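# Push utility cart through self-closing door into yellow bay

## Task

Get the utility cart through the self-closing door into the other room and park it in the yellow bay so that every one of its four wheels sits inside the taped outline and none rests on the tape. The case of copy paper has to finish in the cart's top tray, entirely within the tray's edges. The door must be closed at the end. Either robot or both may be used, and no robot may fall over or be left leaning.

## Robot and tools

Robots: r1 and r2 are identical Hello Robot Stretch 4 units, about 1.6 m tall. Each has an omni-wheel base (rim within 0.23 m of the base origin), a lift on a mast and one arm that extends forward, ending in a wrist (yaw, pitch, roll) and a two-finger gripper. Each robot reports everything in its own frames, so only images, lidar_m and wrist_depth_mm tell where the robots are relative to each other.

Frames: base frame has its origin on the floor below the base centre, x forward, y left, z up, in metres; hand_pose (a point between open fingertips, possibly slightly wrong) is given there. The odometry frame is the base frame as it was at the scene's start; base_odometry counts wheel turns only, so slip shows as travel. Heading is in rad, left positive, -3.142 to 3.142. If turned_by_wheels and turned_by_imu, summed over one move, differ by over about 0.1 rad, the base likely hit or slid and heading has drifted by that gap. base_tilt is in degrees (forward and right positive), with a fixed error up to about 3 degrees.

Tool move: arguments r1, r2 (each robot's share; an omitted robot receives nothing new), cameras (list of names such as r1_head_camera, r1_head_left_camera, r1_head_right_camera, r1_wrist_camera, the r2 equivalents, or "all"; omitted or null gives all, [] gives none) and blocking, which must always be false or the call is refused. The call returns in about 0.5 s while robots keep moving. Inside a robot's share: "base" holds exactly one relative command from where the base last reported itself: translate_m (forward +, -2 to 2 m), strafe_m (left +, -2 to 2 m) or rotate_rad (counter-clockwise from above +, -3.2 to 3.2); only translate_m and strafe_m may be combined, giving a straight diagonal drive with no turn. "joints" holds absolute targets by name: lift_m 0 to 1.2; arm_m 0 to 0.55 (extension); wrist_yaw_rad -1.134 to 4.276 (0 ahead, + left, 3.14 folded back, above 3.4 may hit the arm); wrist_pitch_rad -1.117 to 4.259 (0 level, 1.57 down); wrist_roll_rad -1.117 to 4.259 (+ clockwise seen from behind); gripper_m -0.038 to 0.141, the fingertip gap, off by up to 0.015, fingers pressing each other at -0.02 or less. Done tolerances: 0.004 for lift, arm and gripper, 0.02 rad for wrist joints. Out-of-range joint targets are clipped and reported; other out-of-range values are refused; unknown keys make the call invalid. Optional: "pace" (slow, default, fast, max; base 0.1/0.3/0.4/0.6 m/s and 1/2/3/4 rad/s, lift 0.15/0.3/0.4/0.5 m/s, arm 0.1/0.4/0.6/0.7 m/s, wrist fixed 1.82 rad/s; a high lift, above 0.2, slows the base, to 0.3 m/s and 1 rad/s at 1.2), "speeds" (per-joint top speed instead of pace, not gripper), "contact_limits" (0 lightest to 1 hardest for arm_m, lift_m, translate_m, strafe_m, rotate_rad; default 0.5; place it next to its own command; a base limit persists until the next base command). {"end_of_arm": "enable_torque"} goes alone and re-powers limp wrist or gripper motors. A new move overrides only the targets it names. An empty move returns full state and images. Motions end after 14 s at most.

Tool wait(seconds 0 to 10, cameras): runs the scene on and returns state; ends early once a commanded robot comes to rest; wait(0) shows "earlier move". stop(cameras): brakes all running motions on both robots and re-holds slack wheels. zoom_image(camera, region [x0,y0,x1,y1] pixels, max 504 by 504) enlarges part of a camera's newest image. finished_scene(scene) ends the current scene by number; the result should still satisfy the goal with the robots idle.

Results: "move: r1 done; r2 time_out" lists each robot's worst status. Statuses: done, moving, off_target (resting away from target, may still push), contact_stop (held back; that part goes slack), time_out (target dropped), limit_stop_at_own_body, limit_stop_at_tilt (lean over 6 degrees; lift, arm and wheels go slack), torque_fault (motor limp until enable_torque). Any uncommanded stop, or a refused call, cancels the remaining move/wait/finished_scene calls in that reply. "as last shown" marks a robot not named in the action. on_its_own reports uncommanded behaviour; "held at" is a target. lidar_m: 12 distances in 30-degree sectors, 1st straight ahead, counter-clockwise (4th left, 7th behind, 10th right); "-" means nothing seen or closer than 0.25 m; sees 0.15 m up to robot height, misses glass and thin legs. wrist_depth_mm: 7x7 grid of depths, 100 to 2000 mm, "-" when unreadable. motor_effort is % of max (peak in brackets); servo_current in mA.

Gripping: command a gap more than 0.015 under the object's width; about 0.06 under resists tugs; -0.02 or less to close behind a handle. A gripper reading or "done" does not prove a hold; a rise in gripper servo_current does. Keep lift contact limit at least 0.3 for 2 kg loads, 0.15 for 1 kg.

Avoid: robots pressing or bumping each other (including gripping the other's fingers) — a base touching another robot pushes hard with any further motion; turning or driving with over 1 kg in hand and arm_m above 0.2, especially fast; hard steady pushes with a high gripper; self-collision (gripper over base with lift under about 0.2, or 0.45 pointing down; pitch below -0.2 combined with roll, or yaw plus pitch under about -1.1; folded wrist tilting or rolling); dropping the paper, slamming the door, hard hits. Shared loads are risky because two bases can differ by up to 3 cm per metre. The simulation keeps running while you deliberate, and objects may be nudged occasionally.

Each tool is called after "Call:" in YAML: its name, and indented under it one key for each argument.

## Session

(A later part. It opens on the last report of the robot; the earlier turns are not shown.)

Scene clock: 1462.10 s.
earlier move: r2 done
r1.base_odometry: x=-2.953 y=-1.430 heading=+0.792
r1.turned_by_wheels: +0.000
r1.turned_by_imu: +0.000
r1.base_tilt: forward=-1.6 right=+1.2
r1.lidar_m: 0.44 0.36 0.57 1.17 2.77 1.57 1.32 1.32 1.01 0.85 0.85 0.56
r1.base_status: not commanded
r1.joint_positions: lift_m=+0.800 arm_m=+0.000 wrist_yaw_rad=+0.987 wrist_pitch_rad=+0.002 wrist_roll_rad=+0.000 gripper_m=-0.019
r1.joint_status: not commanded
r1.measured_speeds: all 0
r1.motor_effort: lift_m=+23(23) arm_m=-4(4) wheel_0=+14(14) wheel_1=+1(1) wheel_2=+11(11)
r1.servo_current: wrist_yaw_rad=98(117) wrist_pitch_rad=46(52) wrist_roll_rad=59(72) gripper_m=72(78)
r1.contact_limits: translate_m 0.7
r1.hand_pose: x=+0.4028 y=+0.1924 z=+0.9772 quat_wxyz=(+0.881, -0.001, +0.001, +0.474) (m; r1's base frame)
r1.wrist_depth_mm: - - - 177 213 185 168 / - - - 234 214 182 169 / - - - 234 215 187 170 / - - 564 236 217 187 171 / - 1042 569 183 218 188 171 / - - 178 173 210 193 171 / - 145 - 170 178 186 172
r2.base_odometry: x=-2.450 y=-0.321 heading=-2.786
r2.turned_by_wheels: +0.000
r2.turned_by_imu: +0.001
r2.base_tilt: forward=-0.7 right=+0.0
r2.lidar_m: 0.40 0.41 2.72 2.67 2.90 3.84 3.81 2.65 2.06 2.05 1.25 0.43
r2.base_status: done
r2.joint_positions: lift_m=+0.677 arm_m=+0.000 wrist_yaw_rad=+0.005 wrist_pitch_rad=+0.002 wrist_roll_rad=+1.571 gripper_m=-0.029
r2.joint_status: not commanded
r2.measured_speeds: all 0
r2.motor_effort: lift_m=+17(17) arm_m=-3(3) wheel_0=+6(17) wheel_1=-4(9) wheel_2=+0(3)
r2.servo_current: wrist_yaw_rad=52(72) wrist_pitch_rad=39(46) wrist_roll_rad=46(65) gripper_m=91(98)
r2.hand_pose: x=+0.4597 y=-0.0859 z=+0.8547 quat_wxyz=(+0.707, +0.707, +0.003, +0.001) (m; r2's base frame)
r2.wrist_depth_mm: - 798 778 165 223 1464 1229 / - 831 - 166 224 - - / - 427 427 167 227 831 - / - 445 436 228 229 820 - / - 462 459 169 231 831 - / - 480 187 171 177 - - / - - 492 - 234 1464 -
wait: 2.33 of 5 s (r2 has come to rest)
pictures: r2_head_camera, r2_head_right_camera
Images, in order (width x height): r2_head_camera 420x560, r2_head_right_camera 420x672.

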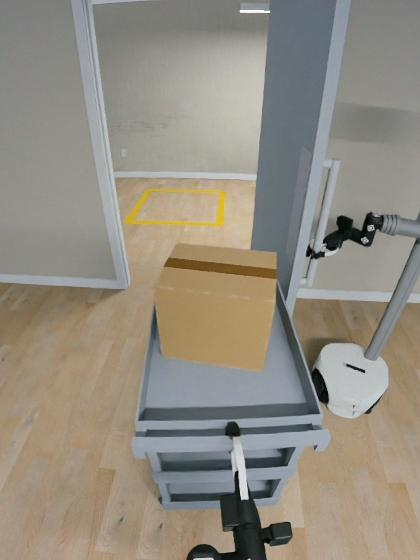

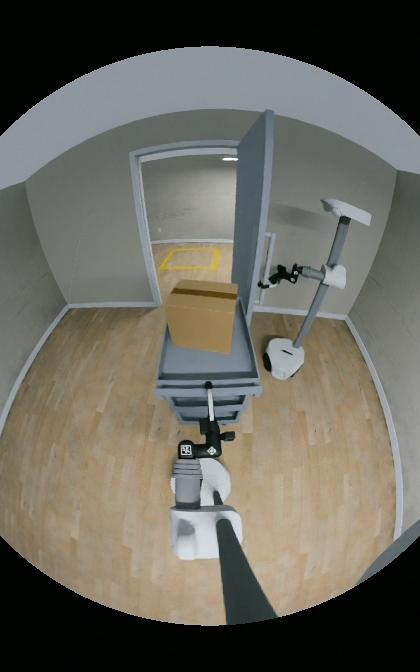

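Call:
move:
  blocking: false
  r2: {"base":{"strafe_m":-0.13},"pace":"slow"}
  cameras: []

Call:
wait:
  seconds: 5
  cameras: []

Call:
move:
  blocking: false
  r2: {"base":{"translate_m":0.2,"strafe_m":0.05},"pace":"slow"}
  cameras: []

Call:
wait:
  seconds: 5
  cameras: ["r2_head_camera","r2_head_right_camera"]

Scene clock: 1477.37 s.
move: r2 moving
r1: as last shown
r1.lidar_m: 0.44 0.37 0.57 1.14 2.76 1.55 1.32 1.31 1.00 0.83 0.85 0.57
r1.motor_effort: lift_m=+23(23) arm_m=-4(4) wheel_0=+13(14) wheel_1=+0(1) wheel_2=+11(11)
r1.servo_current: wrist_yaw_rad=117(117) wrist_pitch_rad=39(46) wrist_roll_rad=59(59) gripper_m=72(78)
r1.contact_limits: translate_m 0.7
r1.wrist_depth_mm: - - - 177 213 185 167 / - - - 234 214 182 168 / - - - 235 215 187 169 / - - 549 237 216 187 171 / - 1042 559 183 220 188 171 / - - 179 173 209 193 172 / - 144 - 170 178 186 172
r2.base_odometry: x=-2.455 y=-0.307 heading=-2.786
r2.turned_by_wheels: +0.000
r2.turned_by_imu: +0.001
r2.base_tilt: forward=-0.7 right=+0.1
r2.lidar_m: 0.38 0.41 2.73 2.71 2.91 3.85 3.81 2.62 2.06 2.05 1.23 0.43
r2.base_status: strafe_m moving
r2.joint_positions: lift_m=+0.677 arm_m=+0.000 wrist_yaw_rad=+0.005 wrist_pitch_rad=+0.002 wrist_roll_rad=+1.571 gripper_m=-0.029
r2.joint_status: not commanded
r2.measured_speeds: translate_m=+0.000 strafe_m=-0.056 rotate_rad=+0.001 lift_m=+0.000 arm_m=+0.000 wrist_yaw_rad=+0.000 wrist_pitch_rad=+0.000 wrist_roll_rad=+0.000
r2.motor_effort: lift_m=+17(17) arm_m=-3(4) wheel_0=+8(13) wheel_1=-7(8) wheel_2=+0(2)
r2.servo_current: wrist_yaw_rad=52(65) wrist_pitch_rad=46(46) wrist_roll_rad=33(52) gripper_m=85(98)
r2.hand_pose: x=+0.4598 y=-0.0859 z=+0.8547 quat_wxyz=(+0.707, +0.707, +0.003, +0.001) (m; r2's base frame)
r2.wrist_depth_mm: - - 788 166 225 1464 1182 / - 798 - 167 225 - - / - 469 436 168 229 831 - / - 439 436 229 229 820 - / - 462 455 171 229 831 - / - 477 186 172 178 - - / - - 496 - 233 1537 -
pictures: none
No camera images: "cameras" was empty.

Scene clock: 1479.30 s.
earlier move: r2 done
r1.base_odometry: x=-2.953 y=-1.430 heading=+0.792
r1.turned_by_wheels: +0.000
r1.turned_by_imu: +0.000
r1.base_tilt: forward=-1.6 right=+1.2
r1.lidar_m: 0.44 0.36 0.52 0.71 2.76 1.54 1.32 1.32 1.03 0.84 0.84 0.56
r1.base_status: not commanded
r1.joint_positions: lift_m=+0.800 arm_m=+0.000 wrist_yaw_rad=+0.987 wrist_pitch_rad=+0.002 wrist_roll_rad=+0.000 gripper_m=-0.019
r1.joint_status: not commanded
r1.measured_speeds: all 0
r1.motor_effort: lift_m=+23(23) arm_m=-4(4) wheel_0=+14(14) wheel_1=+0(1) wheel_2=+11(11)
r1.servo_current: wrist_yaw_rad=78(117) wrist_pitch_rad=46(52) wrist_roll_rad=46(65) gripper_m=72(78)
r1.contact_limits: translate_m 0.7
r1.hand_pose: x=+0.4028 y=+0.1924 z=+0.9772 quat_wxyz=(+0.881, -0.001, +0.001, +0.474) (m; r1's base frame)
r1.wrist_depth_mm: - - - 177 213 185 168 / - - - 235 215 182 168 / - - - 235 216 186 170 / - - 452 237 216 187 171 / 1008 946 459 183 218 188 171 / 798 554 181 173 209 192 172 / - 144 182 170 178 186 172
r2.base_odometry: x=-2.495 y=-0.199 heading=-2.786
r2.turned_by_wheels: +0.000
r2.turned_by_imu: +0.001
r2.base_tilt: forward=-0.7 right=+0.1
r2.lidar_m: 0.39 0.38 2.85 2.82 3.04 3.88 3.84 2.48 1.95 1.91 2.09 0.44
r2.base_status: done
r2.joint_positions: lift_m=+0.677 arm_m=+0.000 wrist_yaw_rad=+0.006 wrist_pitch_rad=+0.002 wrist_roll_rad=+1.571 gripper_m=-0.029
r2.joint_status: not commanded
r2.measured_speeds: all 0
r2.motor_effort: lift_m=+17(17) arm_m=-3(4) wheel_0=+4(13) wheel_1=-6(10) wheel_2=+0(2)
r2.servo_current: wrist_yaw_rad=46(65) wrist_pitch_rad=39(46) wrist_roll_rad=52(59) gripper_m=91(98)
r2.hand_pose: x=+0.4598 y=-0.0858 z=+0.8547 quat_wxyz=(+0.707, +0.707, +0.003, +0.001) (m; r2's base frame)
r2.wrist_depth_mm: - - 878 190 254 279 1042 / - - 798 186 248 1464 1138 / - - - 182 242 750 - / - 442 442 179 238 854 - / - 445 449 176 234 820 - / - 452 187 172 178 - - / - - 459 - 226 - -
wait: 1.93 of 5 s (r2 has come to rest)
pictures: none
No camera images: "cameras" was empty.

Scene clock: 1479.80 s.
move: r2 moving
r1: as last shown
r1.lidar_m: 0.44 0.38 0.52 0.71 2.78 1.56 1.30 1.31 1.00 0.86 0.84 0.55
r1.servo_current: wrist_yaw_rad=91(117) wrist_pitch_rad=46(52) wrist_roll_rad=52(59) gripper_m=72(78)
r1.contact_limits: translate_m 0.7
r1.wrist_depth_mm: - - - 178 213 185 168 / - - - 234 214 182 169 / - - - 235 216 187 169 / - - 452 238 216 187 171 / 1025 960 449 183 219 189 171 / 809 661 181 173 210 192 173 / - 145 359 170 179 186 173
r2.base_odometry: x=-2.505 y=-0.206 heading=-2.786
r2.turned_by_wheels: +0.000
r2.turned_by_imu: +0.000
r2.base_tilt: forward=-0.8 right=+0.1
r2.lidar_m: 0.36 0.35 2.84 2.82 3.06 3.83 3.83 2.47 1.95 1.94 2.10 0.45
r2.base_status: translate_m moving; strafe_m moving
r2.joint_positions: lift_m=+0.677 arm_m=+0.000 wrist_yaw_rad=-0.001 wrist_pitch_rad=+0.002 wrist_roll_rad=+1.571 gripper_m=-0.029
r2.joint_status: not commanded
r2.measured_speeds: translate_m=+0.047 strafe_m=+0.011 rotate_rad=-0.004 lift_m=+0.000 arm_m=+0.000 wrist_yaw_rad=-0.041 wrist_pitch_rad=+0.000 wrist_roll_rad=+0.000
r2.motor_effort: lift_m=+17(17) arm_m=-2(4) wheel_0=+6(9) wheel_1=+8(8) wheel_2=-16(16)
r2.servo_current: wrist_yaw_rad=33(59) wrist_pitch_rad=39(52) wrist_roll_rad=39(65) gripper_m=85(91)
r2.hand_pose: x=+0.4592 y=-0.0876 z=+0.8547 quat_wxyz=(+0.707, +0.707, +0.001, -0.001) (m; r2's base frame)
r2.wrist_depth_mm: - - 878 194 260 277 290 / - - 788 189 251 1499 1160 / - 798 - 185 246 715 - / - - 442 180 239 854 - / 1808 449 445 175 233 809 - / - 445 187 171 179 - - / - 455 452 - 223 - -
pictures: none
No camera images: "cameras" was empty.

Scene clock: 1482.60 s.
earlier move: r2 done
r1.base_odometry: x=-2.953 y=-1.430 heading=+0.792
r1.turned_by_wheels: +0.000
r1.turned_by_imu: +0.000
r1.base_tilt: forward=-1.6 right=+1.3
r1.lidar_m: 0.44 0.37 0.49 0.98 2.76 1.56 1.32 1.29 1.01 0.84 0.85 0.56
r1.base_status: not commanded
r1.joint_positions: lift_m=+0.800 arm_m=+0.000 wrist_yaw_rad=+0.987 wrist_pitch_rad=+0.002 wrist_roll_rad=+0.000 gripper_m=-0.019
r1.joint_status: not commanded
r1.measured_speeds: all 0
r1.motor_effort: lift_m=+23(23) arm_m=+4(4) wheel_0=+14(14) wheel_1=+1(2) wheel_2=+7(11)
r1.servo_current: wrist_yaw_rad=98(117) wrist_pitch_rad=46(52) wrist_roll_rad=39(78) gripper_m=72(78)
r1.contact_limits: translate_m 0.7
r1.hand_pose: x=+0.4028 y=+0.1924 z=+0.9772 quat_wxyz=(+0.881, -0.001, +0.001, +0.474) (m; r1's base frame)
r1.wrist_depth_mm: - - 172 225 206 181 - / - - - 227 208 181 164 / - - - 233 208 181 165 / - - - 230 210 182 166 / 946 878 - 230 215 183 166 / - 715 178 180 204 183 167 / - 151 178 168 159 181 167
r2.base_odometry: x=-2.665 y=-0.315 heading=-2.786
r2.turned_by_wheels: +0.000
r2.turned_by_imu: +0.000
r2.base_tilt: forward=-0.7 right=+0.1
r2.lidar_m: 0.34 0.39 2.79 2.73 2.97 4.06 4.03 2.56 2.04 1.99 0.98 0.41
r2.base_status: done
r2.joint_positions: lift_m=+0.677 arm_m=+0.000 wrist_yaw_rad=-0.006 wrist_pitch_rad=+0.002 wrist_roll_rad=+1.571 gripper_m=-0.029
r2.joint_status: not commanded
r2.measured_speeds: all 0
r2.motor_effort: lift_m=+16(17) arm_m=+4(4) wheel_0=+4(9) wheel_1=+4(9) wheel_2=-7(21)
r2.servo_current: wrist_yaw_rad=59(72) wrist_pitch_rad=46(52) wrist_roll_rad=39(65) gripper_m=85(91)
r2.hand_pose: x=+0.4587 y=-0.0892 z=+0.8547 quat_wxyz=(+0.707, +0.707, -0.001, -0.003) (m; r2's base frame)
r2.wrist_depth_mm: - - 661 184 248 270 1138 / 603 - 609 181 242 - 549 / - - - 179 239 - - / - 439 439 234 236 831 - / 1756 449 445 174 232 820 - / 1708 459 186 171 179 - - / 1661 1756 462 - - - -
wait: 2.80 of 5 s (r2 has come to rest)
pictures: r2_head_camera, r2_head_right_camera
Images, in order (width x height): r2_head_camera 420x560, r2_head_right_camera 420x672.

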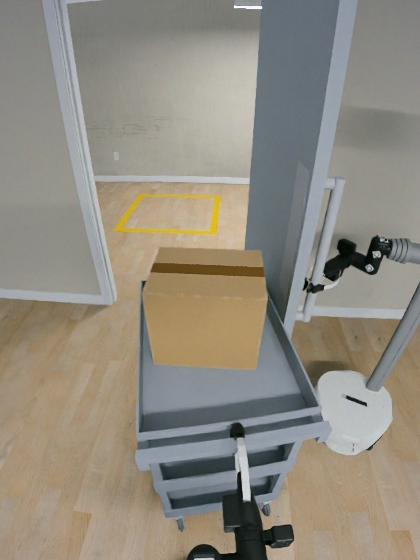

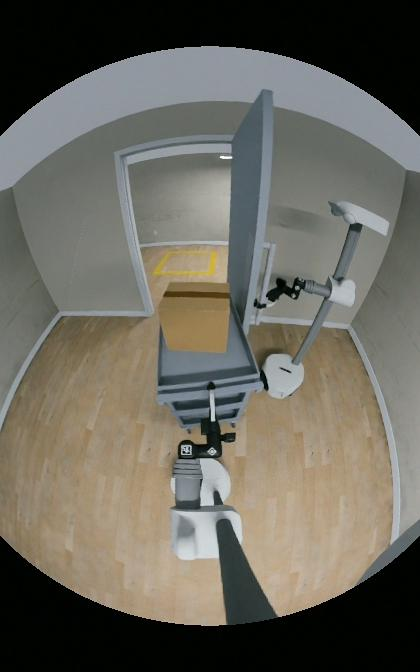

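Call:
move:
  blocking: false
  r1: {"base":{"translate_m":-0.055,"strafe_m":-0.083},"pace":"slow"}
  cameras: []

Call:
wait:
  seconds: 4
  cameras: ["r2_head_camera","r1_wrist_camera"]

Scene clock: 1491.90 s.
move: r1 moving
r1.base_odometry: x=-2.950 y=-1.442 heading=+0.794
r1.turned_by_wheels: +0.003
r1.turned_by_imu: +0.013
r1.base_tilt: forward=-1.6 right=+1.2
r1.lidar_m: 0.43 0.37 0.54 0.97 2.70 1.51 1.31 1.31 0.98 0.83 0.83 0.55
r1.base_status: translate_m moving; strafe_m moving
r1.joint_positions: lift_m=+0.800 arm_m=+0.000 wrist_yaw_rad=+0.987 wrist_pitch_rad=+0.002 wrist_roll_rad=+0.000 gripper_m=-0.019
r1.joint_status: not commanded
r1.measured_speeds: translate_m=-0.027 strafe_m=-0.040 rotate_rad=-0.002 lift_m=+0.000 arm_m=+0.000 wrist_yaw_rad=+0.000 wrist_pitch_rad=+0.000 wrist_roll_rad=+0.000
r1.motor_effort: lift_m=+23(23) arm_m=+4(4) wheel_0=+26(26) wheel_1=-3(4) wheel_2=+10(12)
r1.servo_current: wrist_yaw_rad=104(117) wrist_pitch_rad=46(46) wrist_roll_rad=46(65) gripper_m=65(65)
r1.hand_pose: x=+0.4028 y=+0.1925 z=+0.9772 quat_wxyz=(+0.881, -0.001, +0.001, +0.474) (m; r1's base frame)
r1.wrist_depth_mm: - - - 177 212 183 167 / - - - 233 213 181 167 / - - - 234 215 185 167 / - - - 236 216 187 169 / - 960 - 183 220 187 169 / - 741 179 180 208 187 171 / - 144 181 170 168 184 -
r2: as last shown
r2.lidar_m: 0.35 0.37 2.78 2.73 2.99 4.03 4.01 2.55 2.02 1.99 1.00 0.44
r2.motor_effort: lift_m=+16(17) arm_m=+4(4) wheel_0=+4(5) wheel_1=+3(4) wheel_2=-7(7)
r2.servo_current: wrist_yaw_rad=65(65) wrist_pitch_rad=39(46) wrist_roll_rad=59(59) gripper_m=85(91)
r2.wrist_depth_mm: - - 668 185 247 270 1160 / - - 609 181 243 - 554 / 591 - - 178 238 - - / - 442 436 235 236 831 - / 1708 452 445 175 232 820 - / 1661 459 186 171 180 - - / 1708 466 462 - - - -
pictures: none
No camera images: "cameras" was empty.

Scene clock: 1493.67 s.
earlier move: r1 done
r1.base_odometry: x=-2.932 y=-1.527 heading=+0.794
r1.turned_by_wheels: +0.000
r1.turned_by_imu: +0.191
r1.base_tilt: forward=-1.6 right=+1.2
r1.lidar_m: 0.42 0.36 0.59 5.02 2.06 1.43 1.32 1.23 0.83 0.75 0.77 0.49
r1.base_status: done
r1.joint_positions: lift_m=+0.800 arm_m=+0.000 wrist_yaw_rad=+0.987 wrist_pitch_rad=+0.002 wrist_roll_rad=+0.000 gripper_m=-0.019
r1.joint_status: not commanded
r1.measured_speeds: all 0
r1.motor_effort: lift_m=+23(23) arm_m=+3(4) wheel_0=+20(27) wheel_1=-3(5) wheel_2=+12(17)
r1.servo_current: wrist_yaw_rad=91(117) wrist_pitch_rad=39(52) wrist_roll_rad=46(65) gripper_m=65(72)
r1.hand_pose: x=+0.4028 y=+0.1925 z=+0.9772 quat_wxyz=(+0.881, -0.001, +0.001, +0.474) (m; r1's base frame)
r1.wrist_depth_mm: - - 170 175 213 175 - / - - - 236 210 173 - / - - - 237 210 179 - / - - - 180 213 175 152 / - - 878 178 214 177 156 / - - 181 171 202 177 160 / - 158 164 170 177 168 -
r2.base_odometry: x=-2.665 y=-0.315 heading=-2.786
r2.turned_by_wheels: +0.000
r2.turned_by_imu: +0.000
r2.base_tilt: forward=-0.7 right=+0.1
r2.lidar_m: 0.35 0.38 2.79 2.75 2.97 4.06 4.01 2.56 2.02 2.00 1.08 0.42
r2.base_status: not commanded
r2.joint_positions: lift_m=+0.677 arm_m=+0.000 wrist_yaw_rad=-0.006 wrist_pitch_rad=+0.002 wrist_roll_rad=+1.571 gripper_m=-0.029
r2.joint_status: not commanded
r2.measured_speeds: all 0
r2.motor_effort: lift_m=+16(17) arm_m=+4(4) wheel_0=+3(5) wheel_1=+3(4) wheel_2=-7(7)
r2.servo_current: wrist_yaw_rad=46(72) wrist_pitch_rad=46(52) wrist_roll_rad=52(59) gripper_m=91(98)
r2.hand_pose: x=+0.4587 y=-0.0892 z=+0.8547 quat_wxyz=(+0.707, +0.707, -0.001, -0.003) (m; r2's base frame)
r2.wrist_depth_mm: - - 609 184 248 270 1160 / - 597 - 181 242 - 521 / - - - 178 240 - - / - 439 442 234 236 842 - / 1708 449 449 174 231 831 - / 1661 462 186 170 179 - - / 1618 469 462 - - - -
wait: 1.77 of 4 s (r1 has come to rest)
pictures: r1_wrist_camera, r2_head_camera
Images, in order (width x height): r1_wrist_camera 616x392, r2_head_camera 420x560.

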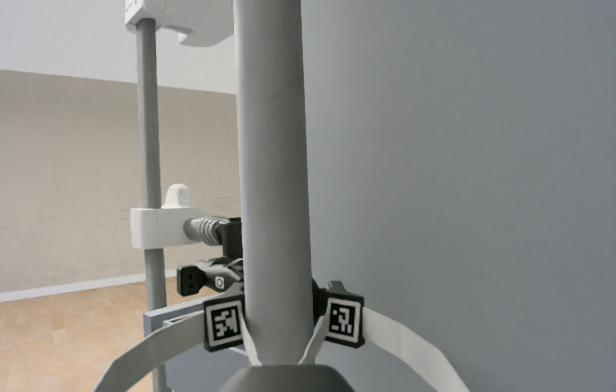

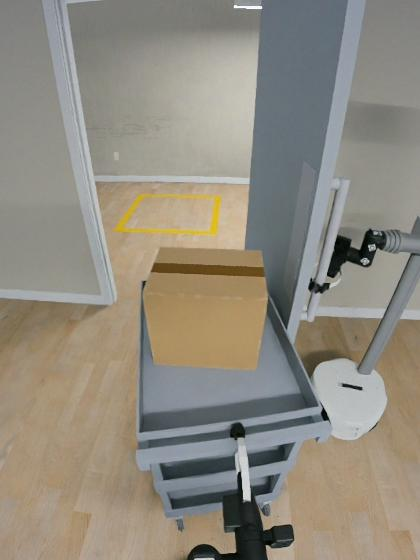

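Call:
move:
  blocking: false
  r2: {"base":{"translate_m":-0.3},"pace":"slow"}
  cameras: []

Call:
wait:
  seconds: 5
  cameras: []

Call:
move:
  blocking: false
  r2: {"base":{"strafe_m":-0.2},"pace":"slow"}
  cameras: []

Call:
wait:
  seconds: 5
  cameras: ["r2_head_camera"]

Call:
move:
  blocking: false
  r2: {"base":{"rotate_rad":0.23},"pace":"slow"}
  cameras: []

Call:
wait:
  seconds: 5
  cameras: ["r2_head_camera"]

Scene clock: 1507.40 s.
move: r2 moving
r1: as last shown
r1.turned_by_imu: +0.000
r1.lidar_m: 0.41 0.37 0.59 4.99 2.07 1.43 1.31 1.24 0.82 0.75 0.80 0.49
r1.motor_effort: lift_m=+23(23) arm_m=+1(2) wheel_0=+20(20) wheel_1=-3(4) wheel_2=+12(12)
r1.servo_current: wrist_yaw_rad=91(111) wrist_pitch_rad=39(52) wrist_roll_rad=72(72) gripper_m=59(72)
r1.wrist_depth_mm: - - 170 174 213 176 - / - - - 236 209 173 - / - - - 237 210 178 - / - - - 180 213 175 152 / - - 931 178 213 177 156 / - - 181 171 202 177 160 / - 157 164 170 177 169 -
r2.base_odometry: x=-2.654 y=-0.311 heading=-2.786
r2.turned_by_wheels: +0.000
r2.turned_by_imu: +0.000
r2.base_tilt: forward=-0.7 right=+0.1
r2.lidar_m: 0.38 0.38 2.79 2.76 2.96 4.05 3.99 2.57 2.00 2.00 1.08 0.44
r2.base_status: translate_m moving
r2.joint_positions: lift_m=+0.677 arm_m=+0.000 wrist_yaw_rad=-0.003 wrist_pitch_rad=+0.002 wrist_roll_rad=+1.571 gripper_m=-0.029
r2.joint_status: not commanded
r2.measured_speeds: translate_m=-0.049 strafe_m=+0.000 rotate_rad=+0.003 lift_m=+0.000 arm_m=+0.000 wrist_yaw_rad=+0.000 wrist_pitch_rad=+0.000 wrist_roll_rad=+0.000
r2.motor_effort: lift_m=+17(17) arm_m=+4(4) wheel_0=-8(12) wheel_1=-7(9) wheel_2=+11(12)
r2.servo_current: wrist_yaw_rad=46(65) wrist_pitch_rad=33(46) wrist_roll_rad=46(52) gripper_m=91(91)
r2.hand_pose: x=+0.4590 y=-0.0882 z=+0.8547 quat_wxyz=(+0.707, +0.707, +0.000, -0.002) (m; r2's base frame)
r2.wrist_depth_mm: - - 615 182 246 272 1138 / 609 - - 180 241 - - / - - 591 178 239 759 - / 1708 442 439 233 236 831 - / 1756 452 449 174 232 820 - / 1708 459 186 171 179 - - / - 469 466 - - - -
pictures: none
No camera images: "cameras" was empty.

Scene clock: 1511.20 s.
earlier move: r2 done
r1.base_odometry: x=-2.932 y=-1.527 heading=+0.794
r1.turned_by_wheels: +0.000
r1.turned_by_imu: +0.000
r1.base_tilt: forward=-1.6 right=+1.2
r1.lidar_m: 0.41 0.36 0.58 1.32 2.06 1.41 1.32 1.20 0.82 0.77 0.75 0.46
r1.base_status: not commanded
r1.joint_positions: lift_m=+0.800 arm_m=+0.000 wrist_yaw_rad=+0.987 wrist_pitch_rad=+0.002 wrist_roll_rad=+0.000 gripper_m=-0.019
r1.joint_status: not commanded
r1.measured_speeds: all 0
r1.motor_effort: lift_m=+23(23) arm_m=-1(2) wheel_0=+19(21) wheel_1=-2(4) wheel_2=+11(12)
r1.servo_current: wrist_yaw_rad=91(124) wrist_pitch_rad=46(52) wrist_roll_rad=52(72) gripper_m=59(72)
r1.hand_pose: x=+0.4028 y=+0.1925 z=+0.9772 quat_wxyz=(+0.881, -0.001, +0.001, +0.474) (m; r1's base frame)
r1.wrist_depth_mm: - - - 175 213 175 - / - - - 236 210 173 - / - - - 236 211 178 - / - - 580 180 213 175 152 / - 1255 580 178 213 176 155 / - - 180 171 202 177 160 / - 157 176 169 177 169 -
r2.base_odometry: x=-2.384 y=-0.211 heading=-2.786
r2.turned_by_wheels: +0.000
r2.turned_by_imu: +0.002
r2.base_tilt: forward=-0.6 right=+0.1
r2.lidar_m: 0.38 0.42 2.83 2.78 3.02 3.76 3.72 2.54 2.00 1.96 2.14 0.41
r2.base_status: done
r2.joint_positions: lift_m=+0.677 arm_m=+0.000 wrist_yaw_rad=+0.008 wrist_pitch_rad=+0.002 wrist_roll_rad=+1.571 gripper_m=-0.029
r2.joint_status: not commanded
r2.measured_speeds: all 0
r2.motor_effort: lift_m=+17(17) arm_m=-4(4) wheel_0=-3(13) wheel_1=-4(10) wheel_2=+8(16)
r2.servo_current: wrist_yaw_rad=46(72) wrist_pitch_rad=46(52) wrist_roll_rad=46(65) gripper_m=85(91)
r2.hand_pose: x=+0.4600 y=-0.0850 z=+0.8547 quat_wxyz=(+0.707, +0.707, +0.004, +0.002) (m; r2's base frame)
r2.wrist_depth_mm: - - 1008 167 226 1537 1042 / - - 891 226 227 1430 - / - 430 424 169 228 820 - / - 439 439 229 229 820 - / - 462 459 170 229 831 - / - 1983 187 171 178 - - / - - 492 - 233 1661 -
wait: 3.80 of 5 s (r2 has come to rest)
pictures: none
No camera images: "cameras" was empty.

Scene clock: 1511.70 s.
move: r2 moving
r1: as last shown
r1.base_tilt: forward=-1.5 right=+1.2
r1.lidar_m: 0.42 0.36 0.58 1.33 2.03 1.43 1.31 1.23 0.80 0.76 0.78 0.47
r1.motor_effort: lift_m=+23(23) arm_m=-1(1) wheel_0=+19(19) wheel_1=-2(2) wheel_2=+11(11)
r1.servo_current: wrist_yaw_rad=111(117) wrist_pitch_rad=39(46) wrist_roll_rad=52(59) gripper_m=65(72)
r1.wrist_depth_mm: - - - 175 213 176 - / - - - 236 211 174 - / - - - 237 211 179 - / - - 580 180 213 175 152 / - 1255 585 177 213 177 156 / - - 180 172 202 177 160 / - 156 175 170 177 169 -
r2.base_odometry: x=-2.389 y=-0.198 heading=-2.785
r2.turned_by_wheels: +0.001
r2.turned_by_imu: +0.001
r2.base_tilt: forward=-0.6 right=+0.0
r2.lidar_m: 0.39 0.41 2.84 2.80 3.00 3.74 3.71 2.55 1.99 1.93 2.12 0.44
r2.base_status: strafe_m moving
r2.joint_positions: lift_m=+0.677 arm_m=+0.000 wrist_yaw_rad=+0.008 wrist_pitch_rad=+0.002 wrist_roll_rad=+1.571 gripper_m=-0.029
r2.joint_status: not commanded
r2.measured_speeds: translate_m=-0.001 strafe_m=-0.056 rotate_rad=+0.003 lift_m=+0.000 arm_m=+0.000 wrist_yaw_rad=+0.000 wrist_pitch_rad=+0.000 wrist_roll_rad=+0.000
r2.motor_effort: lift_m=+16(17) arm_m=-3(4) wheel_0=+13(14) wheel_1=-8(8) wheel_2=+0(6)
r2.servo_current: wrist_yaw_rad=65(65) wrist_pitch_rad=39(46) wrist_roll_rad=46(52) gripper_m=91(91)
r2.hand_pose: x=+0.4600 y=-0.0850 z=+0.8547 quat_wxyz=(+0.707, +0.707, +0.004, +0.002) (m; r2's base frame)
r2.wrist_depth_mm: - - 991 165 224 1537 1098 / - - 891 167 225 1366 - / - 424 424 167 227 820 - / - 442 436 227 229 820 - / - 462 455 169 229 842 - / - 1983 187 170 179 - - / - - 496 - 233 1618 -
pictures: none
No camera images: "cameras" was empty.

Scene clock: 1514.33 s.
earlier move: r2 done
r1.base_odometry: x=-2.932 y=-1.527 heading=+0.794
r1.turned_by_wheels: +0.000
r1.turned_by_imu: +0.000
r1.base_tilt: forward=-1.6 right=+1.2
r1.lidar_m: 0.42 0.38 0.55 0.92 2.06 1.40 1.31 1.21 0.82 0.76 0.79 0.48
r1.base_status: not commanded
r1.joint_positions: lift_m=+0.800 arm_m=+0.000 wrist_yaw_rad=+0.987 wrist_pitch_rad=+0.002 wrist_roll_rad=+0.000 gripper_m=-0.019
r1.joint_status: not commanded
r1.measured_speeds: all 0
r1.motor_effort: lift_m=+23(23) arm_m=-3(3) wheel_0=+19(20) wheel_1=-2(2) wheel_2=+11(11)
r1.servo_current: wrist_yaw_rad=91(130) wrist_pitch_rad=39(46) wrist_roll_rad=52(72) gripper_m=65(78)
r1.hand_pose: x=+0.4028 y=+0.1925 z=+0.9772 quat_wxyz=(+0.881, -0.001, +0.001, +0.474) (m; r1's base frame)
r1.wrist_depth_mm: - - - 175 213 176 - / - - - 236 210 177 - / - - - 237 211 179 158 / - - 508 180 212 175 152 / - - 508 178 214 177 156 / - - 182 171 202 178 161 / - 142 164 170 177 169 -
r2.base_odometry: x=-2.453 y=-0.024 heading=-2.786
r2.turned_by_wheels: -0.001
r2.turned_by_imu: +0.001
r2.base_tilt: forward=-0.6 right=+0.1
r2.lidar_m: 0.37 0.39 3.01 2.97 3.21 3.76 3.75 2.28 1.80 1.76 1.91 0.44
r2.base_status: done
r2.joint_positions: lift_m=+0.677 arm_m=+0.000 wrist_yaw_rad=+0.008 wrist_pitch_rad=+0.002 wrist_roll_rad=+1.571 gripper_m=-0.029
r2.joint_status: not commanded
r2.measured_speeds: all 0
r2.motor_effort: lift_m=+17(17) arm_m=-3(4) wheel_0=+7(17) wheel_1=-3(8) wheel_2=+0(6)
r2.servo_current: wrist_yaw_rad=59(72) wrist_pitch_rad=46(46) wrist_roll_rad=46(59) gripper_m=85(98)
r2.hand_pose: x=+0.4600 y=-0.0850 z=+0.8547 quat_wxyz=(+0.707, +0.707, +0.004, +0.002) (m; r2's base frame)
r2.wrist_depth_mm: - - - - - 1537 866 / - - 1025 182 182 1576 1008 / - - 904 180 239 248 247 / - - - 236 236 842 - / - 1921 504 175 232 820 - / - 430 186 172 178 - - / - - 436 - 225 - -
wait: 2.63 of 5 s (r2 has come to rest)
pictures: r2_head_camera
Images, in order (width x height): r2_head_camera 420x560.

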